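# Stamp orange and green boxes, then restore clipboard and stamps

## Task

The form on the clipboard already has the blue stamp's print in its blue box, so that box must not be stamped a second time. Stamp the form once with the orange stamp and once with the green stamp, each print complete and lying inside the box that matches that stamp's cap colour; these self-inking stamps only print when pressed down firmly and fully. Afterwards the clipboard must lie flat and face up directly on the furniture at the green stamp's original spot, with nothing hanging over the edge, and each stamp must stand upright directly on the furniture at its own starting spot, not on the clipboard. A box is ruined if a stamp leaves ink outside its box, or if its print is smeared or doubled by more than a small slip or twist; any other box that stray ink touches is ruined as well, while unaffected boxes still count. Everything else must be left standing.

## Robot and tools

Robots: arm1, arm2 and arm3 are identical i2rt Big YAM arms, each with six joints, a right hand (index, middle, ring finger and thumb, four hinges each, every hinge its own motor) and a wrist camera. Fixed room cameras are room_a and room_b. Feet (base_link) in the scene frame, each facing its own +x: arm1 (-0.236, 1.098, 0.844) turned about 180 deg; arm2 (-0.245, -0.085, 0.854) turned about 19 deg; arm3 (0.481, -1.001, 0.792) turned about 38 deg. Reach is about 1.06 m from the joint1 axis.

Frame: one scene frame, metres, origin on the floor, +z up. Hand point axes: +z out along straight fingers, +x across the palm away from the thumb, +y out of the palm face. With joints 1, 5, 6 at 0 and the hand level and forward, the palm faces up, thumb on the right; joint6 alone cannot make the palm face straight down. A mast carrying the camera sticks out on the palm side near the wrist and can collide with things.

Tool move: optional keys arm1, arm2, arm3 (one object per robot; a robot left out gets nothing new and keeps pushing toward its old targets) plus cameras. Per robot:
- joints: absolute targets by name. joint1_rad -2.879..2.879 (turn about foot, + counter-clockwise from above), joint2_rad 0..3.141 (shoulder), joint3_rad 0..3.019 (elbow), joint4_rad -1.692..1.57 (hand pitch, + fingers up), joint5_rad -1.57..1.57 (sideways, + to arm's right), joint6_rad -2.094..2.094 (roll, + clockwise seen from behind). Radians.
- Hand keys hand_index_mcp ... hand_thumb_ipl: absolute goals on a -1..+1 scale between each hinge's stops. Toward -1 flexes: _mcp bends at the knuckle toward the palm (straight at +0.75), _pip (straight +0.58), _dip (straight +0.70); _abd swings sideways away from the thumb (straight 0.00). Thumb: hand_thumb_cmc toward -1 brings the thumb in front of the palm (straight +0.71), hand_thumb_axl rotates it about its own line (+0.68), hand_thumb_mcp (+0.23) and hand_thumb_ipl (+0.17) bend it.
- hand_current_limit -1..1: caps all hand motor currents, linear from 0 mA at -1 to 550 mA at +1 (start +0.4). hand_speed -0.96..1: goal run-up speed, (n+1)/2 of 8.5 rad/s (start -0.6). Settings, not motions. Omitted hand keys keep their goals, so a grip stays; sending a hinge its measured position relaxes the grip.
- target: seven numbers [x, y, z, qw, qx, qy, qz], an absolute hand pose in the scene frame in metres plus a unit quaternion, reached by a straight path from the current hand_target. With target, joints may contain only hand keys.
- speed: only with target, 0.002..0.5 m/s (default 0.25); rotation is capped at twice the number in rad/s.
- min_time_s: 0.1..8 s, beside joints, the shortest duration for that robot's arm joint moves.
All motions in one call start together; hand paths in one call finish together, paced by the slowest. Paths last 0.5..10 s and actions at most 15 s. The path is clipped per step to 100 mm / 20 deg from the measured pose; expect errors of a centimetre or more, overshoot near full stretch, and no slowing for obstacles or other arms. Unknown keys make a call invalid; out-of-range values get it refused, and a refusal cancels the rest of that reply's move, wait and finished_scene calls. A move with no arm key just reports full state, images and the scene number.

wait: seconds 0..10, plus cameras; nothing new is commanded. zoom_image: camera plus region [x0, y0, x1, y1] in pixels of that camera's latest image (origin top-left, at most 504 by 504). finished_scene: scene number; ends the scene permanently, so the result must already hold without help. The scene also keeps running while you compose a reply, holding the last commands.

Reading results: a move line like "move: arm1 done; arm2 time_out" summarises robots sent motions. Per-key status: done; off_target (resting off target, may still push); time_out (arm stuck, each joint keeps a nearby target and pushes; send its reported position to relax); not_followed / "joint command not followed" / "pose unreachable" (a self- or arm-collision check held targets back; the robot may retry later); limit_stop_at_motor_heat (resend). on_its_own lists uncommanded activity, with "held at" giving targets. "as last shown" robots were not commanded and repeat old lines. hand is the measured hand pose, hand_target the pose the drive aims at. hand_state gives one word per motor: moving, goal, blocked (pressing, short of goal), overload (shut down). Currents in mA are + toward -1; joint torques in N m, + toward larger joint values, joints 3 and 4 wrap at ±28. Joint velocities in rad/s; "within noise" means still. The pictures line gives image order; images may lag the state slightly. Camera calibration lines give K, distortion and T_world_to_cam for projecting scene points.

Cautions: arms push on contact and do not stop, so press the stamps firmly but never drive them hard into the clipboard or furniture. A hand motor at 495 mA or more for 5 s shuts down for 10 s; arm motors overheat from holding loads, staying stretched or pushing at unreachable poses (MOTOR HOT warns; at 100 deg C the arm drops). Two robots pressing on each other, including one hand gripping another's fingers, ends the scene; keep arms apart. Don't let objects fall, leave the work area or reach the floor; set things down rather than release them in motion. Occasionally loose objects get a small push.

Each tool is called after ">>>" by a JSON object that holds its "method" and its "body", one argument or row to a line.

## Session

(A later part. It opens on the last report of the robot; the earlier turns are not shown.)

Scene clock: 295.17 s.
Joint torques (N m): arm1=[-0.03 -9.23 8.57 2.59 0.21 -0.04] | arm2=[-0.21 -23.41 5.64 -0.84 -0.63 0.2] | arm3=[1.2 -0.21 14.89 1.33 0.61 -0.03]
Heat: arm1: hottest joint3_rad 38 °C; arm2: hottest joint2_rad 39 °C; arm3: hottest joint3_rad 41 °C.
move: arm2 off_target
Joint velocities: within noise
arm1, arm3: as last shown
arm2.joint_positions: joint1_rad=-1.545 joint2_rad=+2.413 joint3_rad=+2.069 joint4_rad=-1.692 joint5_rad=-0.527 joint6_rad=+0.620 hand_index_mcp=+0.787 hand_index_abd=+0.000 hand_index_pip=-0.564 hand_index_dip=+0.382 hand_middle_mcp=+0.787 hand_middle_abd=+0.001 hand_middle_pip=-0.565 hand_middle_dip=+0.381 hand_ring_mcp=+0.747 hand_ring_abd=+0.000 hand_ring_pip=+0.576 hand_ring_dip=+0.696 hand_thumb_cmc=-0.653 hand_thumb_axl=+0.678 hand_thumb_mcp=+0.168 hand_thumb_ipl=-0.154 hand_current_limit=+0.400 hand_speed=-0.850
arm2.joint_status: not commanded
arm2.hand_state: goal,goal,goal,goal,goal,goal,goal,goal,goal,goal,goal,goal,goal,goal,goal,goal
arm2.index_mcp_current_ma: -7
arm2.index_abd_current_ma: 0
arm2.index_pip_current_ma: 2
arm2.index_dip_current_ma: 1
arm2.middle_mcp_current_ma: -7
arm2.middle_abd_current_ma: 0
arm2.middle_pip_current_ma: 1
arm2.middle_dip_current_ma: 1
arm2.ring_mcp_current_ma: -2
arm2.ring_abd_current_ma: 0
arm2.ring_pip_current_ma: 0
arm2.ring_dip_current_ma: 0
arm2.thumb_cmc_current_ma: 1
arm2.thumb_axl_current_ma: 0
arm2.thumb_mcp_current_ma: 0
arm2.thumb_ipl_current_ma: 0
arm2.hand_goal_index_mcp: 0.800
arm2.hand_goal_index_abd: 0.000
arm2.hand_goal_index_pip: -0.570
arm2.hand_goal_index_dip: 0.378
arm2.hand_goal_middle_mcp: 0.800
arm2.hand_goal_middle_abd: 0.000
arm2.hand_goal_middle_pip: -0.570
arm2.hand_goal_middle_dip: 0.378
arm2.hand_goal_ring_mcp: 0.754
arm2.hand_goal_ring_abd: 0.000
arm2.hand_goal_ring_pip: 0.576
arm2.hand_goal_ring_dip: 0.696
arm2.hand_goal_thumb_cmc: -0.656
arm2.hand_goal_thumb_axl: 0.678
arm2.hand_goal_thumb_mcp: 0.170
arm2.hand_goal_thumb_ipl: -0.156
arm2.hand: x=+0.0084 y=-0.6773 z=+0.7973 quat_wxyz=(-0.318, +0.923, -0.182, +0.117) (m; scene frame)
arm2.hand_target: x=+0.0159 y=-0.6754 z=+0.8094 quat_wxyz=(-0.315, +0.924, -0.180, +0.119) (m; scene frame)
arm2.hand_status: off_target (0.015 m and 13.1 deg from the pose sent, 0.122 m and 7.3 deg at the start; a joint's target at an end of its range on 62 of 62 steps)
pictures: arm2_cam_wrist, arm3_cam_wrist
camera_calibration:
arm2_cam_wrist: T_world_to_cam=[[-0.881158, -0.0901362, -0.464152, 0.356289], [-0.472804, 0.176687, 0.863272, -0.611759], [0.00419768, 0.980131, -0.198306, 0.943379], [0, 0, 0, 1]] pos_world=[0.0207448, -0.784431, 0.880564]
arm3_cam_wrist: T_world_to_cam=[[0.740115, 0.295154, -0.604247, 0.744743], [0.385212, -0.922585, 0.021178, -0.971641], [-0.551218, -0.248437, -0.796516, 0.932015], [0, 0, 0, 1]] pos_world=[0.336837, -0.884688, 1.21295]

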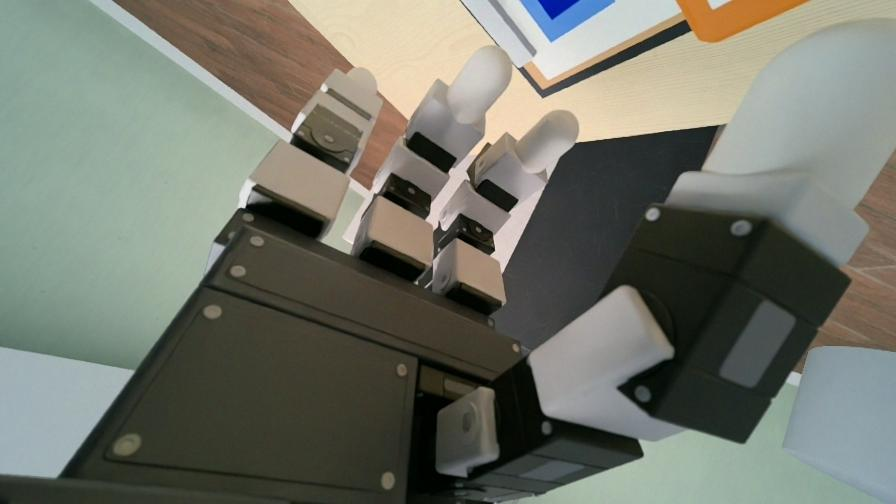

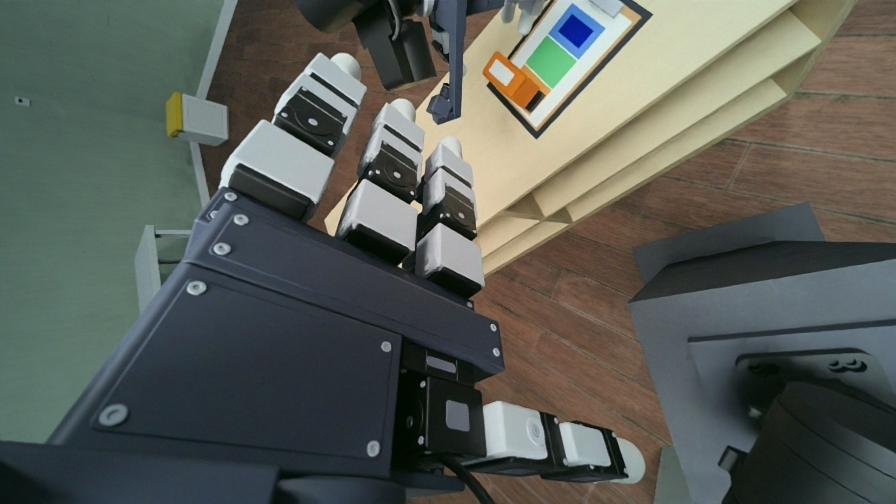

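>>> {"method": "move", "body": {
  "arm2": {"target": [-0.035, -0.77, 0.96, 0.0, 0.9671, -0.2546, 0.0], "speed": 0.15, "joints": {"hand_thumb_cmc": 0.71, "hand_thumb_mcp": 0.226, "hand_thumb_ipl": 0.168, "hand_ring_mcp": 1.0, "hand_ring_pip": 0.0}},
  "cameras": ["arm3_cam_wrist", "arm2_cam_wrist", "room_a"]
}}

Scene clock: 308.80 s.
Joint torques (N m): arm1=[-0.09 -9.23 8.57 2.59 0.21 -0.05] | arm2=[-0.32 -23.06 8.84 0.75 0.27 0.25] | arm3=[1.32 -1.55 14.69 1.18 0.58 -0.07]
Heat: arm1: hottest joint3_rad 38 °C; arm2: hottest joint2_rad 41 °C; arm3: hottest joint3_rad 42 °C.
move: arm2 off_target
Joint velocities: within noise
arm1, arm3: as last shown
arm2.joint_positions: joint1_rad=-1.506 joint2_rad=+2.207 joint3_rad=+2.043 joint4_rad=-1.464 joint5_rad=-0.005 joint6_rad=+0.916 hand_index_mcp=+0.797 hand_index_abd=+0.000 hand_index_pip=-0.564 hand_index_dip=+0.382 hand_middle_mcp=+0.797 hand_middle_abd=+0.001 hand_middle_pip=-0.565 hand_middle_dip=+0.381 hand_ring_mcp=+0.990 hand_ring_abd=+0.000 hand_ring_pip=+0.003 hand_ring_dip=+0.696 hand_thumb_cmc=+0.706 hand_thumb_axl=+0.678 hand_thumb_mcp=+0.218 hand_thumb_ipl=+0.163 hand_current_limit=+0.400 hand_speed=-0.850
arm2.joint_status: all done
arm2.hand_state: goal,goal,goal,goal,goal,goal,goal,goal,goal,goal,goal,goal,goal,goal,goal,goal
arm2.index_mcp_current_ma: 0
arm2.index_abd_current_ma: 0
arm2.index_pip_current_ma: 2
arm2.index_dip_current_ma: 1
arm2.middle_mcp_current_ma: 0
arm2.middle_abd_current_ma: 0
arm2.middle_pip_current_ma: 1
arm2.middle_dip_current_ma: 1
arm2.ring_mcp_current_ma: -4
arm2.ring_abd_current_ma: 0
arm2.ring_pip_current_ma: 0
arm2.ring_dip_current_ma: 0
arm2.thumb_cmc_current_ma: -1
arm2.thumb_axl_current_ma: 0
arm2.thumb_mcp_current_ma: -4
arm2.thumb_ipl_current_ma: -2
arm2.hand_goal_index_mcp: 0.800
arm2.hand_goal_index_abd: 0.000
arm2.hand_goal_index_pip: -0.570
arm2.hand_goal_index_dip: 0.378
arm2.hand_goal_middle_mcp: 0.800
arm2.hand_goal_middle_abd: 0.000
arm2.hand_goal_middle_pip: -0.570
arm2.hand_goal_middle_dip: 0.378
arm2.hand_goal_ring_mcp: 1.000
arm2.hand_goal_ring_abd: 0.000
arm2.hand_goal_ring_pip: 0.000
arm2.hand_goal_ring_dip: 0.696
arm2.hand_goal_thumb_cmc: 0.710
arm2.hand_goal_thumb_axl: 0.678
arm2.hand_goal_thumb_mcp: 0.226
arm2.hand_goal_thumb_ipl: 0.168
arm2.hand: x=-0.0473 y=-0.7598 z=+0.9323 quat_wxyz=(-0.027, +0.966, -0.255, -0.018) (m; scene frame)
arm2.hand_target: x=-0.0355 y=-0.7690 z=+0.9603 quat_wxyz=(+0.000, +0.967, -0.255, +0.000) (m; scene frame)
arm2.hand_status: off_target (0.032 m and 3.7 deg from the pose sent, 0.192 m and 40.2 deg at the start)
pictures: arm2_cam_wrist, arm3_cam_wrist, room_a
camera_calibration:
arm2_cam_wrist: T_world_to_cam=[[-0.993672, -0.112306, -0.00203227, -0.0906538], [-0.0734799, 0.636247, 0.767978, -0.283051], [-0.0849553, 0.763268, -0.640473, 1.2945], [0, 0, 0, 1]] pos_world=[-0.000903773, -0.818143, 1.04629]
arm3_cam_wrist: T_world_to_cam=[[0.740115, 0.295154, -0.604247, 0.744743], [0.385212, -0.922585, 0.021178, -0.971641], [-0.551218, -0.248437, -0.796516, 0.932015], [0, 0, 0, 1]] pos_world=[0.336837, -0.884688, 1.21295]

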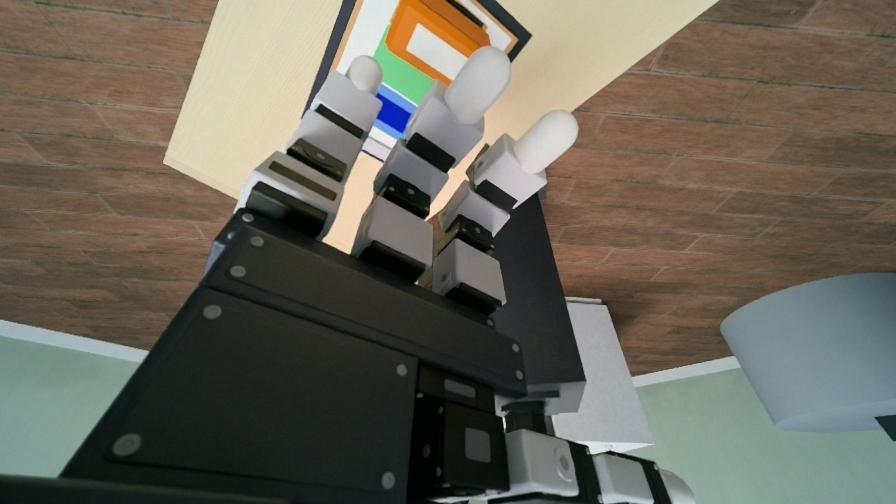

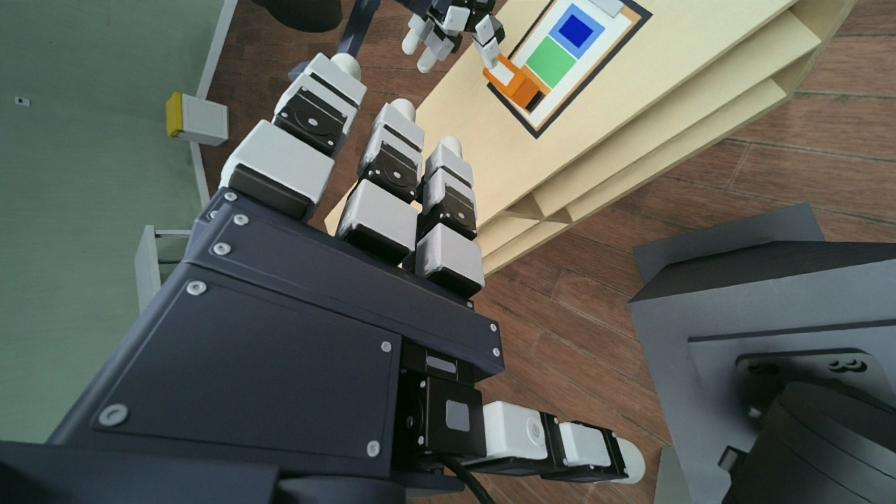

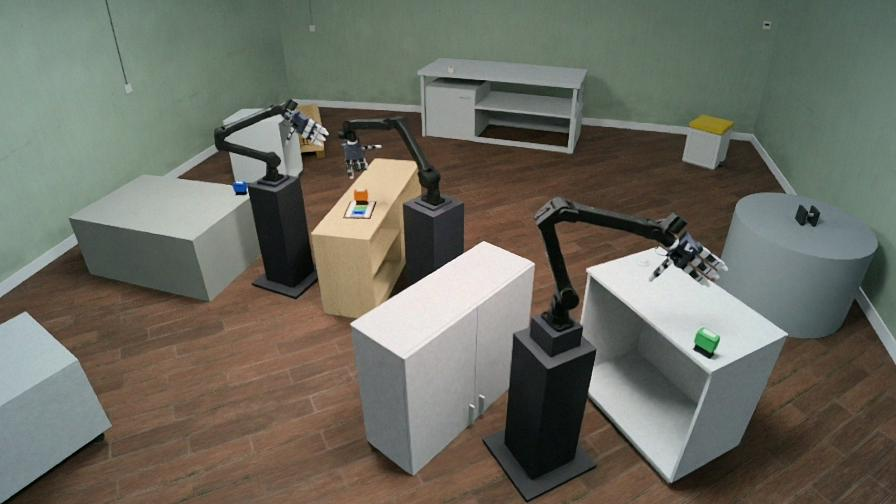

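>>> {"method": "zoom_image", "body": {
  "camera": "arm2_cam_wrist",
  "region": [290, 0, 590, 170]
}}

Scaled by 1.680 from the camera's 896x504 image, which has a finer 1280x720 frame.

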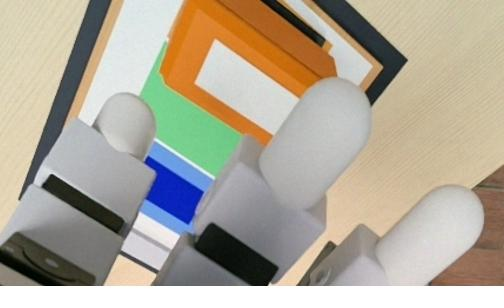

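>>> {"method": "move", "body": {
  "arm2": {"target": [-0.034, -0.785, 0.90, 0.027, 0.968, -0.2546, 0.018], "speed": 0.1, "joints": {"hand_index_mcp": 0.753, "hand_index_pip": 0.577, "hand_index_dip": 0.696, "hand_middle_mcp": 0.753, "hand_middle_pip": 0.577, "hand_middle_dip": 0.696}},
  "cameras": ["arm3_cam_wrist", "arm2_cam_wrist", "room_a"]
}}

>>> {"method": "zoom_image", "body": {
  "camera": "arm2_cam_wrist",
  "region": [290, 0, 590, 170]
}}

>>> {"method": "zoom_image", "body": {
  "camera": "arm3_cam_wrist",
  "region": [440, 0, 600, 140]
}}

>>> {"method": "zoom_image", "body": {
  "camera": "room_a",
  "region": [320, 110, 420, 230]
}}

Scene clock: 317.97 s.
Joint torques (N m): arm1=[-0.03 -9.29 8.57 2.61 0.21 -0.04] | arm2=[-0.62 -20.13 6.68 1.14 0.24 0.13] | arm3=[0.91 -0.32 14.91 1.26 0.6 -0.09]
Heat: arm1: hottest joint3_rad 38 °C; arm2: hottest joint2_rad 42 °C; arm3: hottest joint3_rad 42 °C.
move: arm2 done
Joint velocities: within noise
arm1, arm3: as last shown
arm2.joint_positions: joint1_rad=-1.505 joint2_rad=+2.208 joint3_rad=+1.967 joint4_rad=-1.260 joint5_rad=+0.000 joint6_rad=+0.916 hand_index_mcp=+0.756 hand_index_abd=+0.000 hand_index_pip=+0.574 hand_index_dip=+0.693 hand_middle_mcp=+0.756 hand_middle_abd=+0.001 hand_middle_pip=+0.575 hand_middle_dip=+0.694 hand_ring_mcp=+0.992 hand_ring_abd=+0.000 hand_ring_pip=+0.003 hand_ring_dip=+0.696 hand_thumb_cmc=+0.707 hand_thumb_axl=+0.678 hand_thumb_mcp=+0.218 hand_thumb_ipl=+0.163 hand_current_limit=+0.400 hand_speed=-0.850
arm2.joint_status: all done
arm2.hand_state: goal,goal,goal,goal,goal,goal,goal,goal,goal,goal,goal,goal,goal,goal,goal,goal
arm2.index_mcp_current_ma: 0
arm2.index_abd_current_ma: 0
arm2.index_pip_current_ma: -1
arm2.index_dip_current_ma: 0
arm2.middle_mcp_current_ma: 0
arm2.middle_abd_current_ma: 0
arm2.middle_pip_current_ma: -1
arm2.middle_dip_current_ma: 0
arm2.ring_mcp_current_ma: -3
arm2.ring_abd_current_ma: 0
arm2.ring_pip_current_ma: 0
arm2.ring_dip_current_ma: 0
arm2.thumb_cmc_current_ma: 0
arm2.thumb_axl_current_ma: 0
arm2.thumb_mcp_current_ma: -4
arm2.thumb_ipl_current_ma: -2
arm2.hand_goal_index_mcp: 0.754
arm2.hand_goal_index_abd: 0.000
arm2.hand_goal_index_pip: 0.578
arm2.hand_goal_index_dip: 0.696
arm2.hand_goal_middle_mcp: 0.754
arm2.hand_goal_middle_abd: 0.000
arm2.hand_goal_middle_pip: 0.578
arm2.hand_goal_middle_dip: 0.696
arm2.hand_goal_ring_mcp: 1.000
arm2.hand_goal_ring_abd: 0.000
arm2.hand_goal_ring_pip: 0.000
arm2.hand_goal_ring_dip: 0.696
arm2.hand_goal_thumb_cmc: 0.710
arm2.hand_goal_thumb_axl: 0.678
arm2.hand_goal_thumb_mcp: 0.226
arm2.hand_goal_thumb_ipl: 0.168
arm2.hand: x=-0.0379 y=-0.7840 z=+0.9085 quat_wxyz=(+0.026, +0.966, -0.255, +0.019) (m; scene frame)
arm2.hand_target: x=-0.0339 y=-0.7848 z=+0.9000 quat_wxyz=(+0.027, +0.967, -0.254, +0.018) (m; scene frame)
arm2.hand_status: done (0.009 m and 0.2 deg from the pose sent, 0.043 m and 7.4 deg at the start)
pictures: arm2_cam_wrist, arm3_cam_wrist, room_a
camera_calibration:
arm2_cam_wrist: T_world_to_cam=[[-0.992867, -0.114488, -0.0332789, -0.0572168], [-0.106304, 0.723687, 0.681891, -0.103281], [-0.053985, 0.680565, -0.730696, 1.31676], [0, 0, 0, 1]] pos_world=[0.00329715, -0.827946, 1.03067]
arm3_cam_wrist: T_world_to_cam=[[0.740115, 0.295154, -0.604247, 0.744743], [0.385212, -0.922585, 0.021178, -0.971641], [-0.551218, -0.248437, -0.796516, 0.932015], [0, 0, 0, 1]] pos_world=[0.336837, -0.884688, 1.21295]

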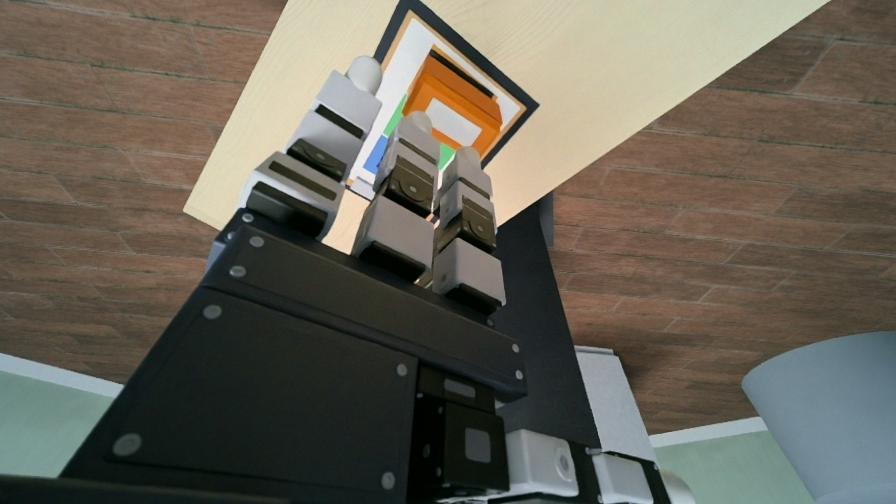

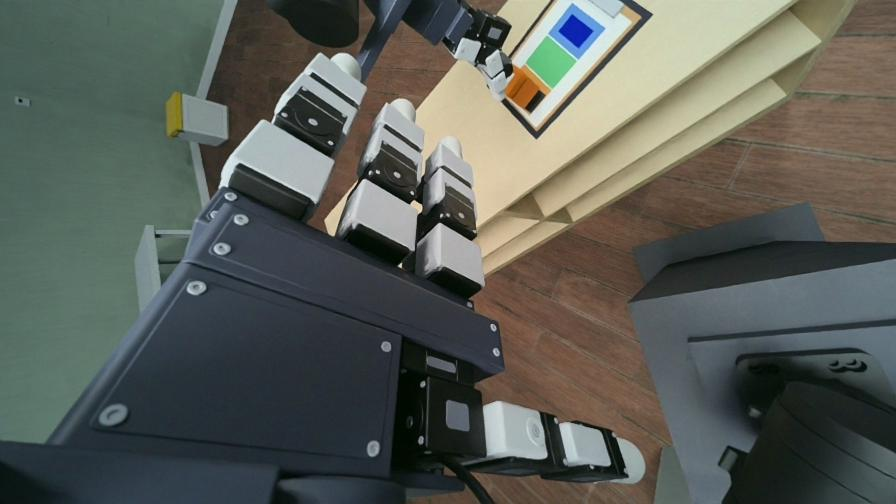

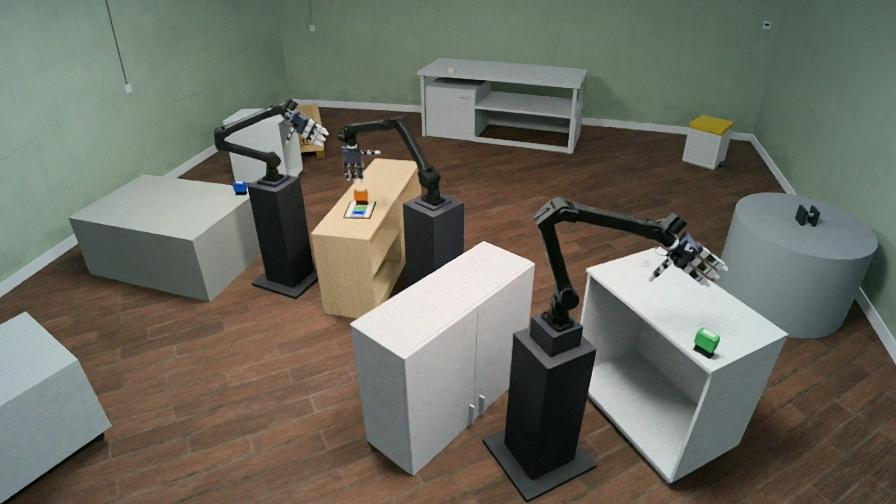

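Scaled by 1.680 from the camera's 896x504 image, which has a finer 1280x720 frame.

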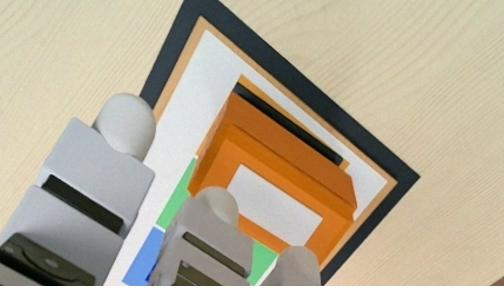

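Scaled by 3.150 from the camera's 896x504 image, which has a finer 1280x720 frame.

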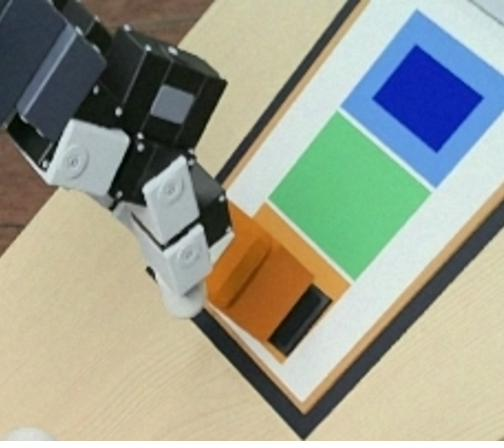

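Scaled by 4.200 from the camera's 896x504 image, which has a finer 1280x720 frame.

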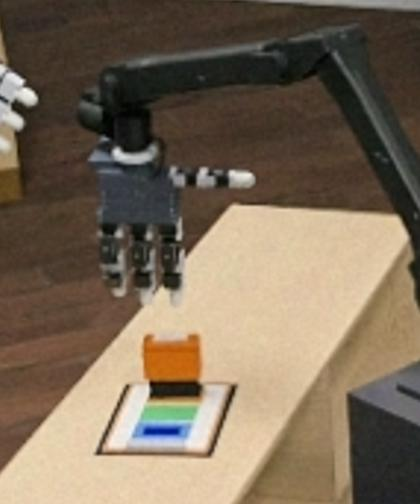

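>>> {"method": "move", "body": {
  "arm2": {"target": [-0.045, -0.770, 0.855, 0.004, 0.9671, -0.2546, 0.002], "speed": 0.1},
  "cameras": ["arm3_cam_wrist", "arm2_cam_wrist", "room_a"]
}}

>>> {"method": "zoom_image", "body": {
  "camera": "arm2_cam_wrist",
  "region": [290, 0, 590, 170]
}}

>>> {"method": "zoom_image", "body": {
  "camera": "room_a",
  "region": [320, 110, 420, 230]
}}

Scene clock: 322.87 s.
Joint torques (N m): arm1=[-0.03 -9.35 8.57 2.56 0.21 -0.04] | arm2=[-1.55 -20.42 6.54 0.99 0.12 0.06] | arm3=[0.62 -0.73 14.76 1.36 0.55 -0.04]
Heat: arm1: hottest joint3_rad 38 °C; arm2: hottest joint2_rad 42 °C; arm3: hottest joint3_rad 42 °C.
move: arm2 done
Joint velocities: within noise
arm1.joint_positions: joint1_rad=-0.367 joint2_rad=+1.209 joint3_rad=+0.966 joint4_rad=-0.324 joint5_rad=+0.201 joint6_rad=+1.681 hand_index_mcp=+0.753 hand_index_abd=+0.001 hand_index_pip=+0.577 hand_index_dip=+0.696 hand_middle_mcp=+0.753 hand_middle_abd=+0.001 hand_middle_pip=+0.577 hand_middle_dip=+0.696 hand_ring_mcp=+0.753 hand_ring_abd=+0.001 hand_ring_pip=+0.577 hand_ring_dip=+0.696 hand_thumb_cmc=+0.714 hand_thumb_axl=+0.677 hand_thumb_mcp=+0.225 hand_thumb_ipl=+0.168 hand_current_limit=+0.400 hand_speed=-0.600
arm1.joint_status: not commanded
arm1.hand_state: goal,goal,goal,goal,goal,goal,goal,goal,goal,goal,goal,goal,goal,goal,goal,goal
arm1.index_mcp_current_ma: 0
arm1.index_abd_current_ma: 0
arm1.index_pip_current_ma: 0
arm1.index_dip_current_ma: 0
arm1.middle_mcp_current_ma: 0
arm1.middle_abd_current_ma: 0
arm1.middle_pip_current_ma: 0
arm1.middle_dip_current_ma: 0
arm1.ring_mcp_current_ma: 0
arm1.ring_abd_current_ma: 0
arm1.ring_pip_current_ma: 0
arm1.ring_dip_current_ma: 0
arm1.thumb_cmc_current_ma: 0
arm1.thumb_axl_current_ma: 0
arm1.thumb_mcp_current_ma: 0
arm1.thumb_ipl_current_ma: 0
arm1.hand_goal_index_mcp: 0.754
arm1.hand_goal_index_abd: 0.000
arm1.hand_goal_index_pip: 0.576
arm1.hand_goal_index_dip: 0.696
arm1.hand_goal_middle_mcp: 0.754
arm1.hand_goal_middle_abd: 0.000
arm1.hand_goal_middle_pip: 0.576
arm1.hand_goal_middle_dip: 0.696
arm1.hand_goal_ring_mcp: 0.754
arm1.hand_goal_ring_abd: 0.000
arm1.hand_goal_ring_pip: 0.576
arm1.hand_goal_ring_dip: 0.696
arm1.hand_goal_thumb_cmc: 0.714
arm1.hand_goal_thumb_axl: 0.678
arm1.hand_goal_thumb_mcp: 0.226
arm1.hand_goal_thumb_ipl: 0.168
arm1.hand: x=-0.6576 y=+1.3849 z=+1.1115 quat_wxyz=(-0.464, +0.254, +0.836, +0.149) (m; scene frame)
arm1.hand_target: x=-0.6598 y=+1.3898 z=+1.1200 quat_wxyz=(-0.477, +0.261, +0.826, +0.150) (m; scene frame)
arm1.hand_status: not commanded
arm2.joint_positions: joint1_rad=-1.505 joint2_rad=+2.239 joint3_rad=+1.895 joint4_rad=-1.219 joint5_rad=+0.000 joint6_rad=+0.916 hand_index_mcp=+0.755 hand_index_abd=+0.000 hand_index_pip=+0.574 hand_index_dip=+0.693 hand_middle_mcp=+0.755 hand_middle_abd=+0.001 hand_middle_pip=+0.575 hand_middle_dip=+0.694 hand_ring_mcp=+0.992 hand_ring_abd=+0.000 hand_ring_pip=+0.003 hand_ring_dip=+0.696 hand_thumb_cmc=+0.707 hand_thumb_axl=+0.678 hand_thumb_mcp=+0.218 hand_thumb_ipl=+0.163 hand_current_limit=+0.400 hand_speed=-0.850
arm2.joint_status: not commanded
arm2.hand_state: goal,goal,goal,goal,goal,goal,goal,goal,goal,goal,goal,goal,goal,goal,goal,goal
arm2.index_mcp_current_ma: 0
arm2.index_abd_current_ma: 0
arm2.index_pip_current_ma: -1
arm2.index_dip_current_ma: 0
arm2.middle_mcp_current_ma: 0
arm2.middle_abd_current_ma: 0
arm2.middle_pip_current_ma: -1
arm2.middle_dip_current_ma: 0
arm2.ring_mcp_current_ma: -3
arm2.ring_abd_current_ma: 0
arm2.ring_pip_current_ma: 0
arm2.ring_dip_current_ma: 0
arm2.thumb_cmc_current_ma: 0
arm2.thumb_axl_current_ma: 0
arm2.thumb_mcp_current_ma: -4
arm2.thumb_ipl_current_ma: -2
arm2.hand_goal_index_mcp: 0.754
arm2.hand_goal_index_abd: 0.000
arm2.hand_goal_index_pip: 0.578
arm2.hand_goal_index_dip: 0.696
arm2.hand_goal_middle_mcp: 0.754
arm2.hand_goal_middle_abd: 0.000
arm2.hand_goal_middle_pip: 0.578
arm2.hand_goal_middle_dip: 0.696
arm2.hand_goal_ring_mcp: 1.000
arm2.hand_goal_ring_abd: 0.000
arm2.hand_goal_ring_pip: 0.000
arm2.hand_goal_ring_dip: 0.696
arm2.hand_goal_thumb_cmc: 0.710
arm2.hand_goal_thumb_axl: 0.678
arm2.hand_goal_thumb_mcp: 0.226
arm2.hand_goal_thumb_ipl: 0.168
arm2.hand: x=-0.0453 y=-0.7664 z=+0.8591 quat_wxyz=(+0.001, +0.967, -0.255, +0.000) (m; scene frame)
arm2.hand_target: x=-0.0449 y=-0.7698 z=+0.8550 quat_wxyz=(+0.004, +0.967, -0.255, +0.002) (m; scene frame)
arm2.hand_status: done (0.005 m and 0.5 deg from the pose sent, 0.056 m and 3.2 deg at the start)
arm3: as last shown
pictures: arm2_cam_wrist, arm3_cam_wrist, room_a
camera_calibration:
arm2_cam_wrist: T_world_to_cam=[[-0.993466, -0.113066, -0.0155415, -0.0785173], [-0.0890693, 0.682963, 0.725002, -0.150572], [-0.0713587, 0.721649, -0.688571, 1.2628], [0, 0, 0, 1]] pos_world=[-0.00130351, -0.817344, 0.977475]
arm3_cam_wrist: T_world_to_cam=[[0.740115, 0.295154, -0.604247, 0.744743], [0.385212, -0.922585, 0.021178, -0.971641], [-0.551218, -0.248437, -0.796516, 0.932015], [0, 0, 0, 1]] pos_world=[0.336837, -0.884688, 1.21295]

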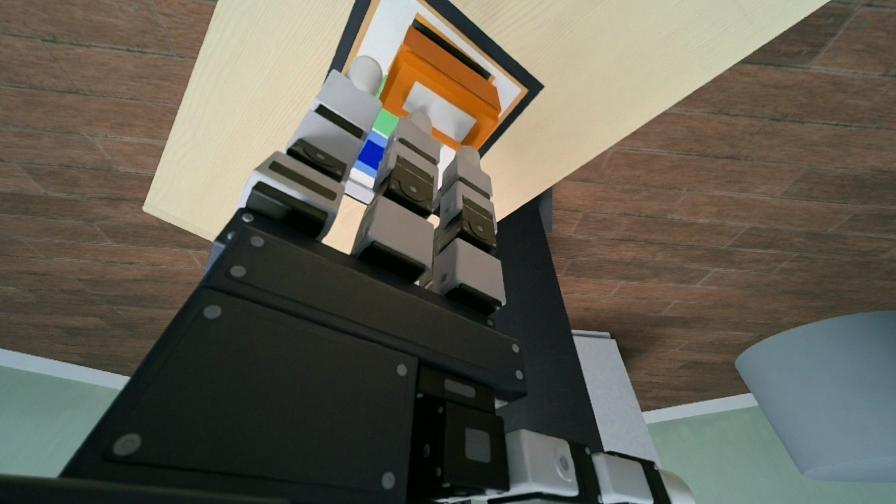

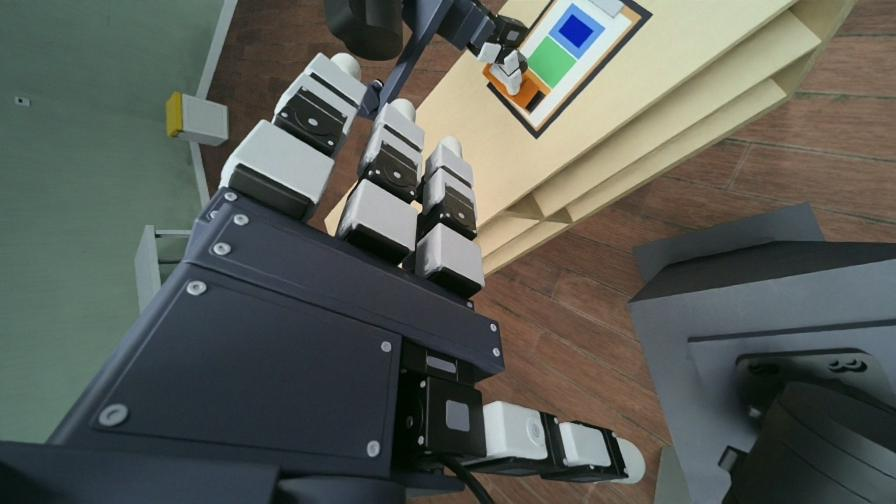

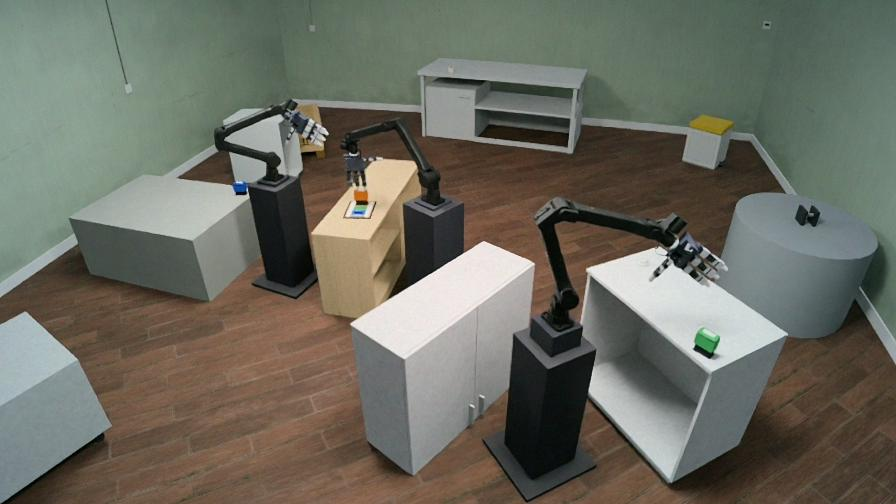

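Scaled by 1.680 from the camera's 896x504 image, which has a finer 1280x720 frame.

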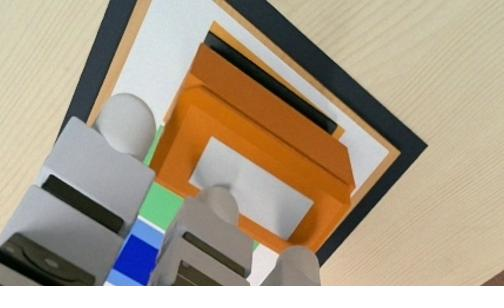

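Scaled by 4.200 from the camera's 896x504 image, which has a finer 1280x720 frame.

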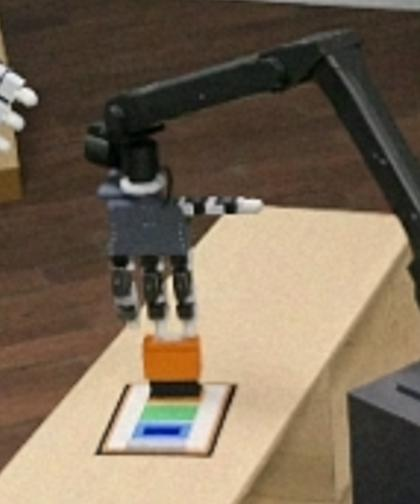

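>>> {"method": "move", "body": {
  "arm2": {"target": [-0.045, -0.773, 0.822, 0.004, 0.9671, -0.2546, 0.002], "speed": 0.05},
  "cameras": ["arm3_cam_wrist", "arm2_cam_wrist", "room_a"]
}}

>>> {"method": "zoom_image", "body": {
  "camera": "arm2_cam_wrist",
  "region": [290, 0, 590, 170]
}}

>>> {"method": "zoom_image", "body": {
  "camera": "room_a",
  "region": [320, 110, 420, 230]
}}

Scene clock: 327.27 s.
Joint torques (N m): arm1=[-0.03 -9.23 8.57 2.61 0.21 -0.04] | arm2=[-1.38 -17.73 5.68 1.83 0.1 0.05] | arm3=[0.44 -0.73 14.95 1.35 0.59 -0.04]
Heat: arm1: hottest joint3_rad 38 °C; arm2: hottest joint2_rad 42 °C; arm3: hottest joint3_rad 42 °C.
move: arm2 off_target
Joint velocities: within noise
arm1: as last shown
arm2.joint_positions: joint1_rad=-1.505 joint2_rad=+2.245 joint3_rad=+1.889 joint4_rad=-1.180 joint5_rad=+0.001 joint6_rad=+0.916 hand_index_mcp=+0.757 hand_index_abd=+0.007 hand_index_pip=+0.580 hand_index_dip=+0.696 hand_middle_mcp=+0.761 hand_middle_abd=+0.016 hand_middle_pip=+0.581 hand_middle_dip=+0.697 hand_ring_mcp=+0.992 hand_ring_abd=+0.000 hand_ring_pip=+0.003 hand_ring_dip=+0.696 hand_thumb_cmc=+0.707 hand_thumb_axl=+0.678 hand_thumb_mcp=+0.218 hand_thumb_ipl=+0.163 hand_current_limit=+0.400 hand_speed=-0.850
arm2.joint_status: not commanded
arm2.hand_state: goal,goal,goal,goal,goal,goal,goal,goal,goal,goal,goal,goal,goal,goal,goal,goal
arm2.index_mcp_current_ma: 1
arm2.index_abd_current_ma: 2
arm2.index_pip_current_ma: 0
arm2.index_dip_current_ma: 0
arm2.middle_mcp_current_ma: 2
arm2.middle_abd_current_ma: 7
arm2.middle_pip_current_ma: 1
arm2.middle_dip_current_ma: 0
arm2.ring_mcp_current_ma: -3
arm2.ring_abd_current_ma: 0
arm2.ring_pip_current_ma: 0
arm2.ring_dip_current_ma: 0
arm2.thumb_cmc_current_ma: 0
arm2.thumb_axl_current_ma: 0
arm2.thumb_mcp_current_ma: -4
arm2.thumb_ipl_current_ma: -2
arm2.hand_goal_index_mcp: 0.754
arm2.hand_goal_index_abd: 0.000
arm2.hand_goal_index_pip: 0.578
arm2.hand_goal_index_dip: 0.696
arm2.hand_goal_middle_mcp: 0.754
arm2.hand_goal_middle_abd: 0.000
arm2.hand_goal_middle_pip: 0.578
arm2.hand_goal_middle_dip: 0.696
arm2.hand_goal_ring_mcp: 1.000
arm2.hand_goal_ring_abd: 0.000
arm2.hand_goal_ring_pip: 0.000
arm2.hand_goal_ring_dip: 0.696
arm2.hand_goal_thumb_cmc: 0.710
arm2.hand_goal_thumb_axl: 0.678
arm2.hand_goal_thumb_mcp: 0.226
arm2.hand_goal_thumb_ipl: 0.168
arm2.hand: x=-0.0427 y=-0.7727 z=+0.8540 quat_wxyz=(+0.012, +0.967, -0.255, +0.008) (m; scene frame)
arm2.hand_target: x=-0.0454 y=-0.7714 z=+0.8226 quat_wxyz=(+0.004, +0.967, -0.255, +0.002) (m; scene frame)
arm2.hand_status: off_target (0.032 m and 1.1 deg from the pose sent, 0.038 m and 0.4 deg at the start)
arm3.joint_positions: joint1_rad=+2.527 joint2_rad=+0.504 joint3_rad=+0.729 joint4_rad=-0.916 joint5_rad=+0.585 joint6_rad=+1.954 hand_index_mcp=+0.754 hand_index_abd=+0.001 hand_index_pip=+0.577 hand_index_dip=+0.696 hand_middle_mcp=+0.754 hand_middle_abd=+0.001 hand_middle_pip=+0.577 hand_middle_dip=+0.696 hand_ring_mcp=+0.754 hand_ring_abd=+0.001 hand_ring_pip=+0.577 hand_ring_dip=+0.696 hand_thumb_cmc=+0.714 hand_thumb_axl=+0.677 hand_thumb_mcp=+0.226 hand_thumb_ipl=+0.168 hand_current_limit=+0.400 hand_speed=-0.600
arm3.joint_status: not commanded
arm3.hand_state: goal,goal,goal,goal,goal,goal,goal,goal,goal,goal,goal,goal,goal,goal,goal,goal
arm3.index_mcp_current_ma: 0
arm3.index_abd_current_ma: 0
arm3.index_pip_current_ma: 0
arm3.index_dip_current_ma: 0
arm3.middle_mcp_current_ma: 0
arm3.middle_abd_current_ma: 0
arm3.middle_pip_current_ma: 0
arm3.middle_dip_current_ma: 0
arm3.ring_mcp_current_ma: 0
arm3.ring_abd_current_ma: 0
arm3.ring_pip_current_ma: 0
arm3.ring_dip_current_ma: 0
arm3.thumb_cmc_current_ma: 0
arm3.thumb_axl_current_ma: 0
arm3.thumb_mcp_current_ma: 0
arm3.thumb_ipl_current_ma: 0
arm3.hand_goal_index_mcp: 0.754
arm3.hand_goal_index_abd: 0.000
arm3.hand_goal_index_pip: 0.576
arm3.hand_goal_index_dip: 0.696
arm3.hand_goal_middle_mcp: 0.754
arm3.hand_goal_middle_abd: 0.000
arm3.hand_goal_middle_pip: 0.576
arm3.hand_goal_middle_dip: 0.696
arm3.hand_goal_ring_mcp: 0.754
arm3.hand_goal_ring_abd: 0.000
arm3.hand_goal_ring_pip: 0.576
arm3.hand_goal_ring_dip: 0.696
arm3.hand_goal_thumb_cmc: 0.714
arm3.hand_goal_thumb_axl: 0.678
arm3.hand_goal_thumb_mcp: 0.226
arm3.hand_goal_thumb_ipl: 0.168
arm3.hand: x=+0.2720 y=-0.8571 z=+1.0944 quat_wxyz=(-0.454, +0.263, +0.835, +0.166) (m; scene frame)
arm3.hand_target: x=+0.2706 y=-0.8594 z=+1.1193 quat_wxyz=(-0.476, +0.268, +0.824, +0.154) (m; scene frame)
arm3.hand_status: not commanded
pictures: arm2_cam_wrist, arm3_cam_wrist, room_a
camera_calibration:
arm2_cam_wrist: T_world_to_cam=[[-0.993267, -0.11356, -0.0229152, -0.0707751], [-0.0964601, 0.701145, 0.706464, -0.112747], [-0.064159, 0.703918, -0.707378, 1.26671], [0, 0, 0, 1]] pos_world=[0.0000967574, -0.820645, 0.974072]
arm3_cam_wrist: T_world_to_cam=[[0.740115, 0.295154, -0.604247, 0.744743], [0.385212, -0.922585, 0.021178, -0.971641], [-0.551218, -0.248437, -0.796516, 0.932015], [0, 0, 0, 1]] pos_world=[0.336837, -0.884688, 1.21295]

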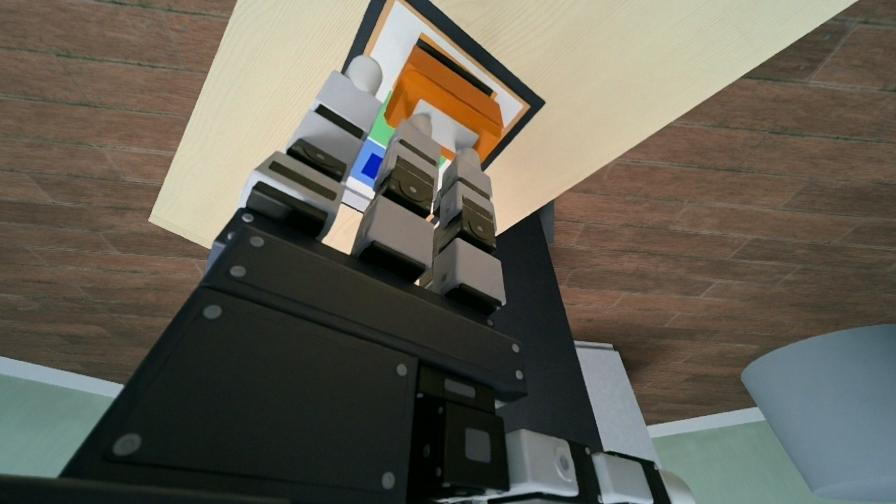

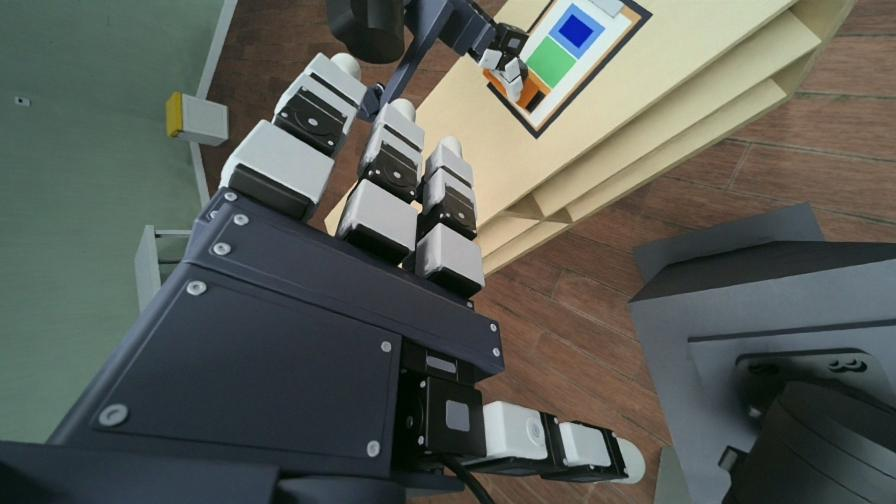

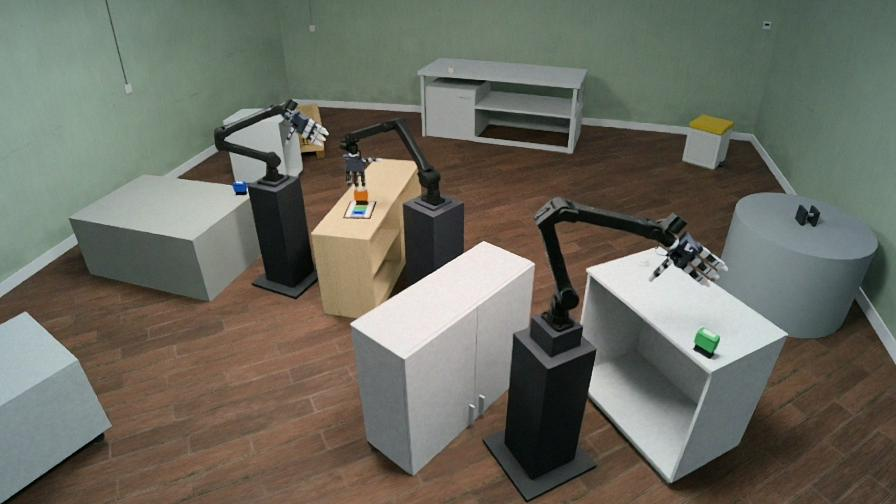

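Scaled by 1.680 from the camera's 896x504 image, which has a finer 1280x720 frame.

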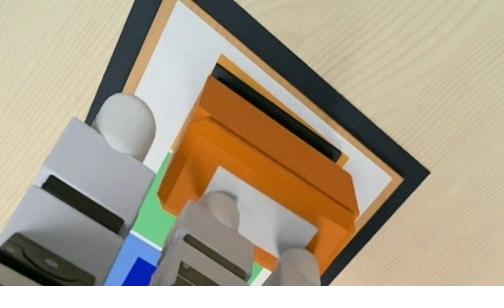

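Scaled by 4.200 from the camera's 896x504 image, which has a finer 1280x720 frame.

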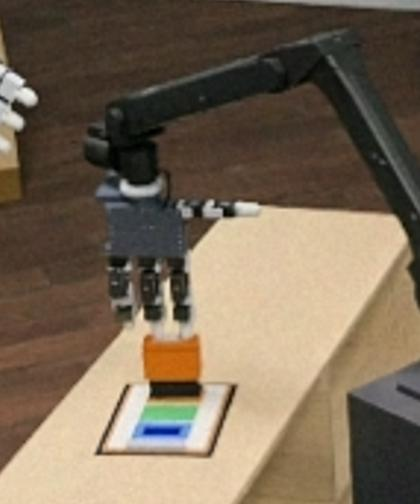

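>>> {"method": "move", "body": {
  "arm2": {"target": [-0.045, -0.774, 0.795, 0.0, 0.9671, -0.2546, 0.0], "speed": 0.05},
  "cameras": ["arm2_cam_wrist", "room_a"]
}}

>>> {"method": "zoom_image", "body": {
  "camera": "arm2_cam_wrist",
  "region": [290, 0, 590, 170]
}}

>>> {"method": "zoom_image", "body": {
  "camera": "room_a",
  "region": [320, 110, 420, 230]
}}

Scene clock: 330.13 s.
Joint torques (N m): arm1=[-0.03 -9.23 8.58 2.58 0.21 -0.04] | arm2=[-1.67 -16.21 5.85 2.07 -0.01 0.04] | arm3=[1.08 -0.62 14.69 1.31 0.53 -0.08]
Heat: arm1: hottest joint3_rad 38 °C; arm2: hottest joint2_rad 42 °C; arm3: hottest joint3_rad 42 °C.
move: arm2 off_target
Joint velocities: within noise
arm1, arm3: as last shown
arm2.joint_positions: joint1_rad=-1.505 joint2_rad=+2.262 joint3_rad=+1.880 joint4_rad=-1.152 joint5_rad=+0.001 joint6_rad=+0.916 hand_index_mcp=+0.760 hand_index_abd=+0.013 hand_index_pip=+0.582 hand_index_dip=+0.697 hand_middle_mcp=+0.763 hand_middle_abd=+0.022 hand_middle_pip=+0.583 hand_middle_dip=+0.698 hand_ring_mcp=+0.992 hand_ring_abd=+0.000 hand_ring_pip=+0.003 hand_ring_dip=+0.696 hand_thumb_cmc=+0.707 hand_thumb_axl=+0.678 hand_thumb_mcp=+0.218 hand_thumb_ipl=+0.163 hand_current_limit=+0.400 hand_speed=-0.850
arm2.joint_status: not commanded
arm2.hand_state: goal,goal,goal,goal,goal,blocked,goal,goal,goal,goal,goal,goal,goal,goal,goal,goal
arm2.index_mcp_current_ma: 2
arm2.index_abd_current_ma: 5
arm2.index_pip_current_ma: 1
arm2.index_dip_current_ma: 0
arm2.middle_mcp_current_ma: 4
arm2.middle_abd_current_ma: 12
arm2.middle_pip_current_ma: 1
arm2.middle_dip_current_ma: 0
arm2.ring_mcp_current_ma: -3
arm2.ring_abd_current_ma: 0
arm2.ring_pip_current_ma: 0
arm2.ring_dip_current_ma: 0
arm2.thumb_cmc_current_ma: 0
arm2.thumb_axl_current_ma: 0
arm2.thumb_mcp_current_ma: -4
arm2.thumb_ipl_current_ma: -2
arm2.hand_goal_index_mcp: 0.754
arm2.hand_goal_index_abd: 0.000
arm2.hand_goal_index_pip: 0.578
arm2.hand_goal_index_dip: 0.696
arm2.hand_goal_middle_mcp: 0.754
arm2.hand_goal_middle_abd: 0.000
arm2.hand_goal_middle_pip: 0.578
arm2.hand_goal_middle_dip: 0.696
arm2.hand_goal_ring_mcp: 1.000
arm2.hand_goal_ring_abd: 0.000
arm2.hand_goal_ring_pip: 0.000
arm2.hand_goal_ring_dip: 0.696
arm2.hand_goal_thumb_cmc: 0.710
arm2.hand_goal_thumb_axl: 0.678
arm2.hand_goal_thumb_mcp: 0.226
arm2.hand_goal_thumb_ipl: 0.168
arm2.hand: x=-0.0425 y=-0.7737 z=+0.8400 quat_wxyz=(+0.013, +0.967, -0.255, +0.009) (m; scene frame)
arm2.hand_target: x=-0.0458 y=-0.7712 z=+0.7964 quat_wxyz=(+0.000, +0.967, -0.255, +0.000) (m; scene frame)
arm2.hand_status: off_target (0.045 m and 1.7 deg from the pose sent, 0.059 m and 1.7 deg at the start)
pictures: arm2_cam_wrist, room_a
camera_calibration:
arm2_cam_wrist: T_world_to_cam=[[-0.993267, -0.113605, -0.0226895, -0.0711407], [-0.0964645, 0.702593, 0.705023, -0.0997624], [-0.0641529, 0.702464, -0.708822, 1.25765], [0, 0, 0, 1]] pos_world=[0.000396758, -0.821445, 0.960171]

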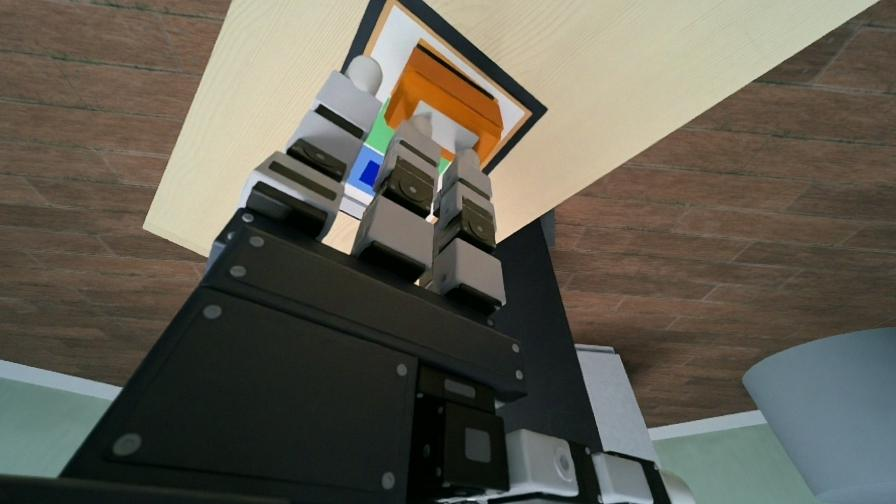

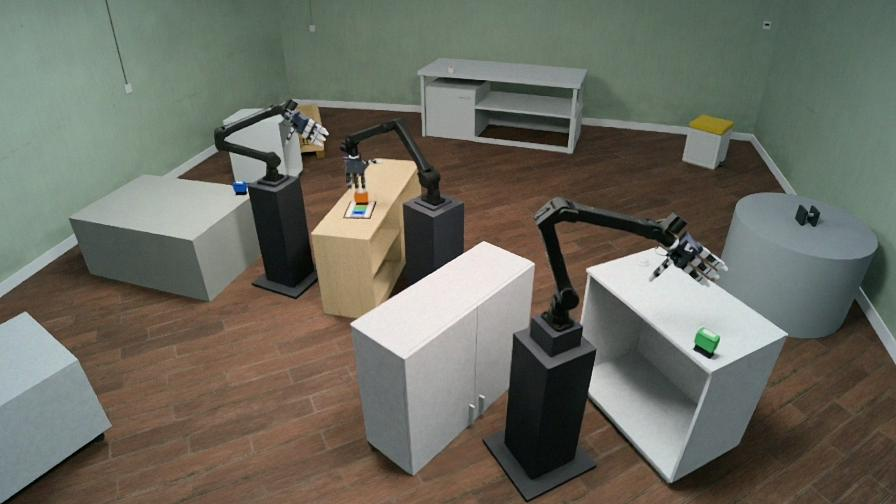

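Scaled by 1.680 from the camera's 896x504 image, which has a finer 1280x720 frame.

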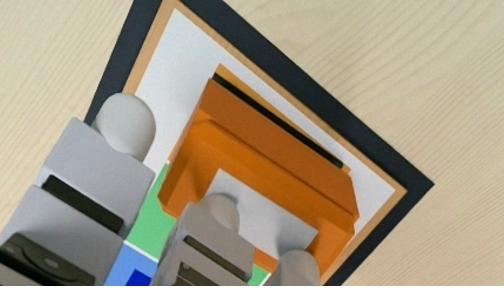

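Scaled by 4.200 from the camera's 896x504 image, which has a finer 1280x720 frame.

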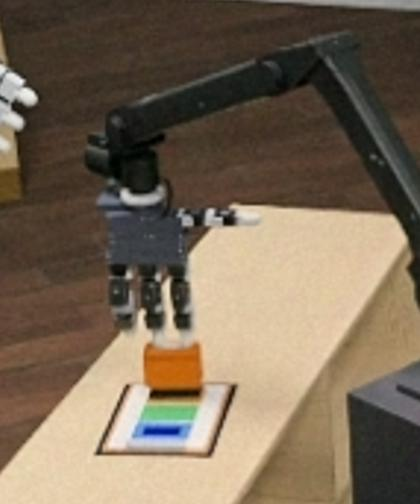

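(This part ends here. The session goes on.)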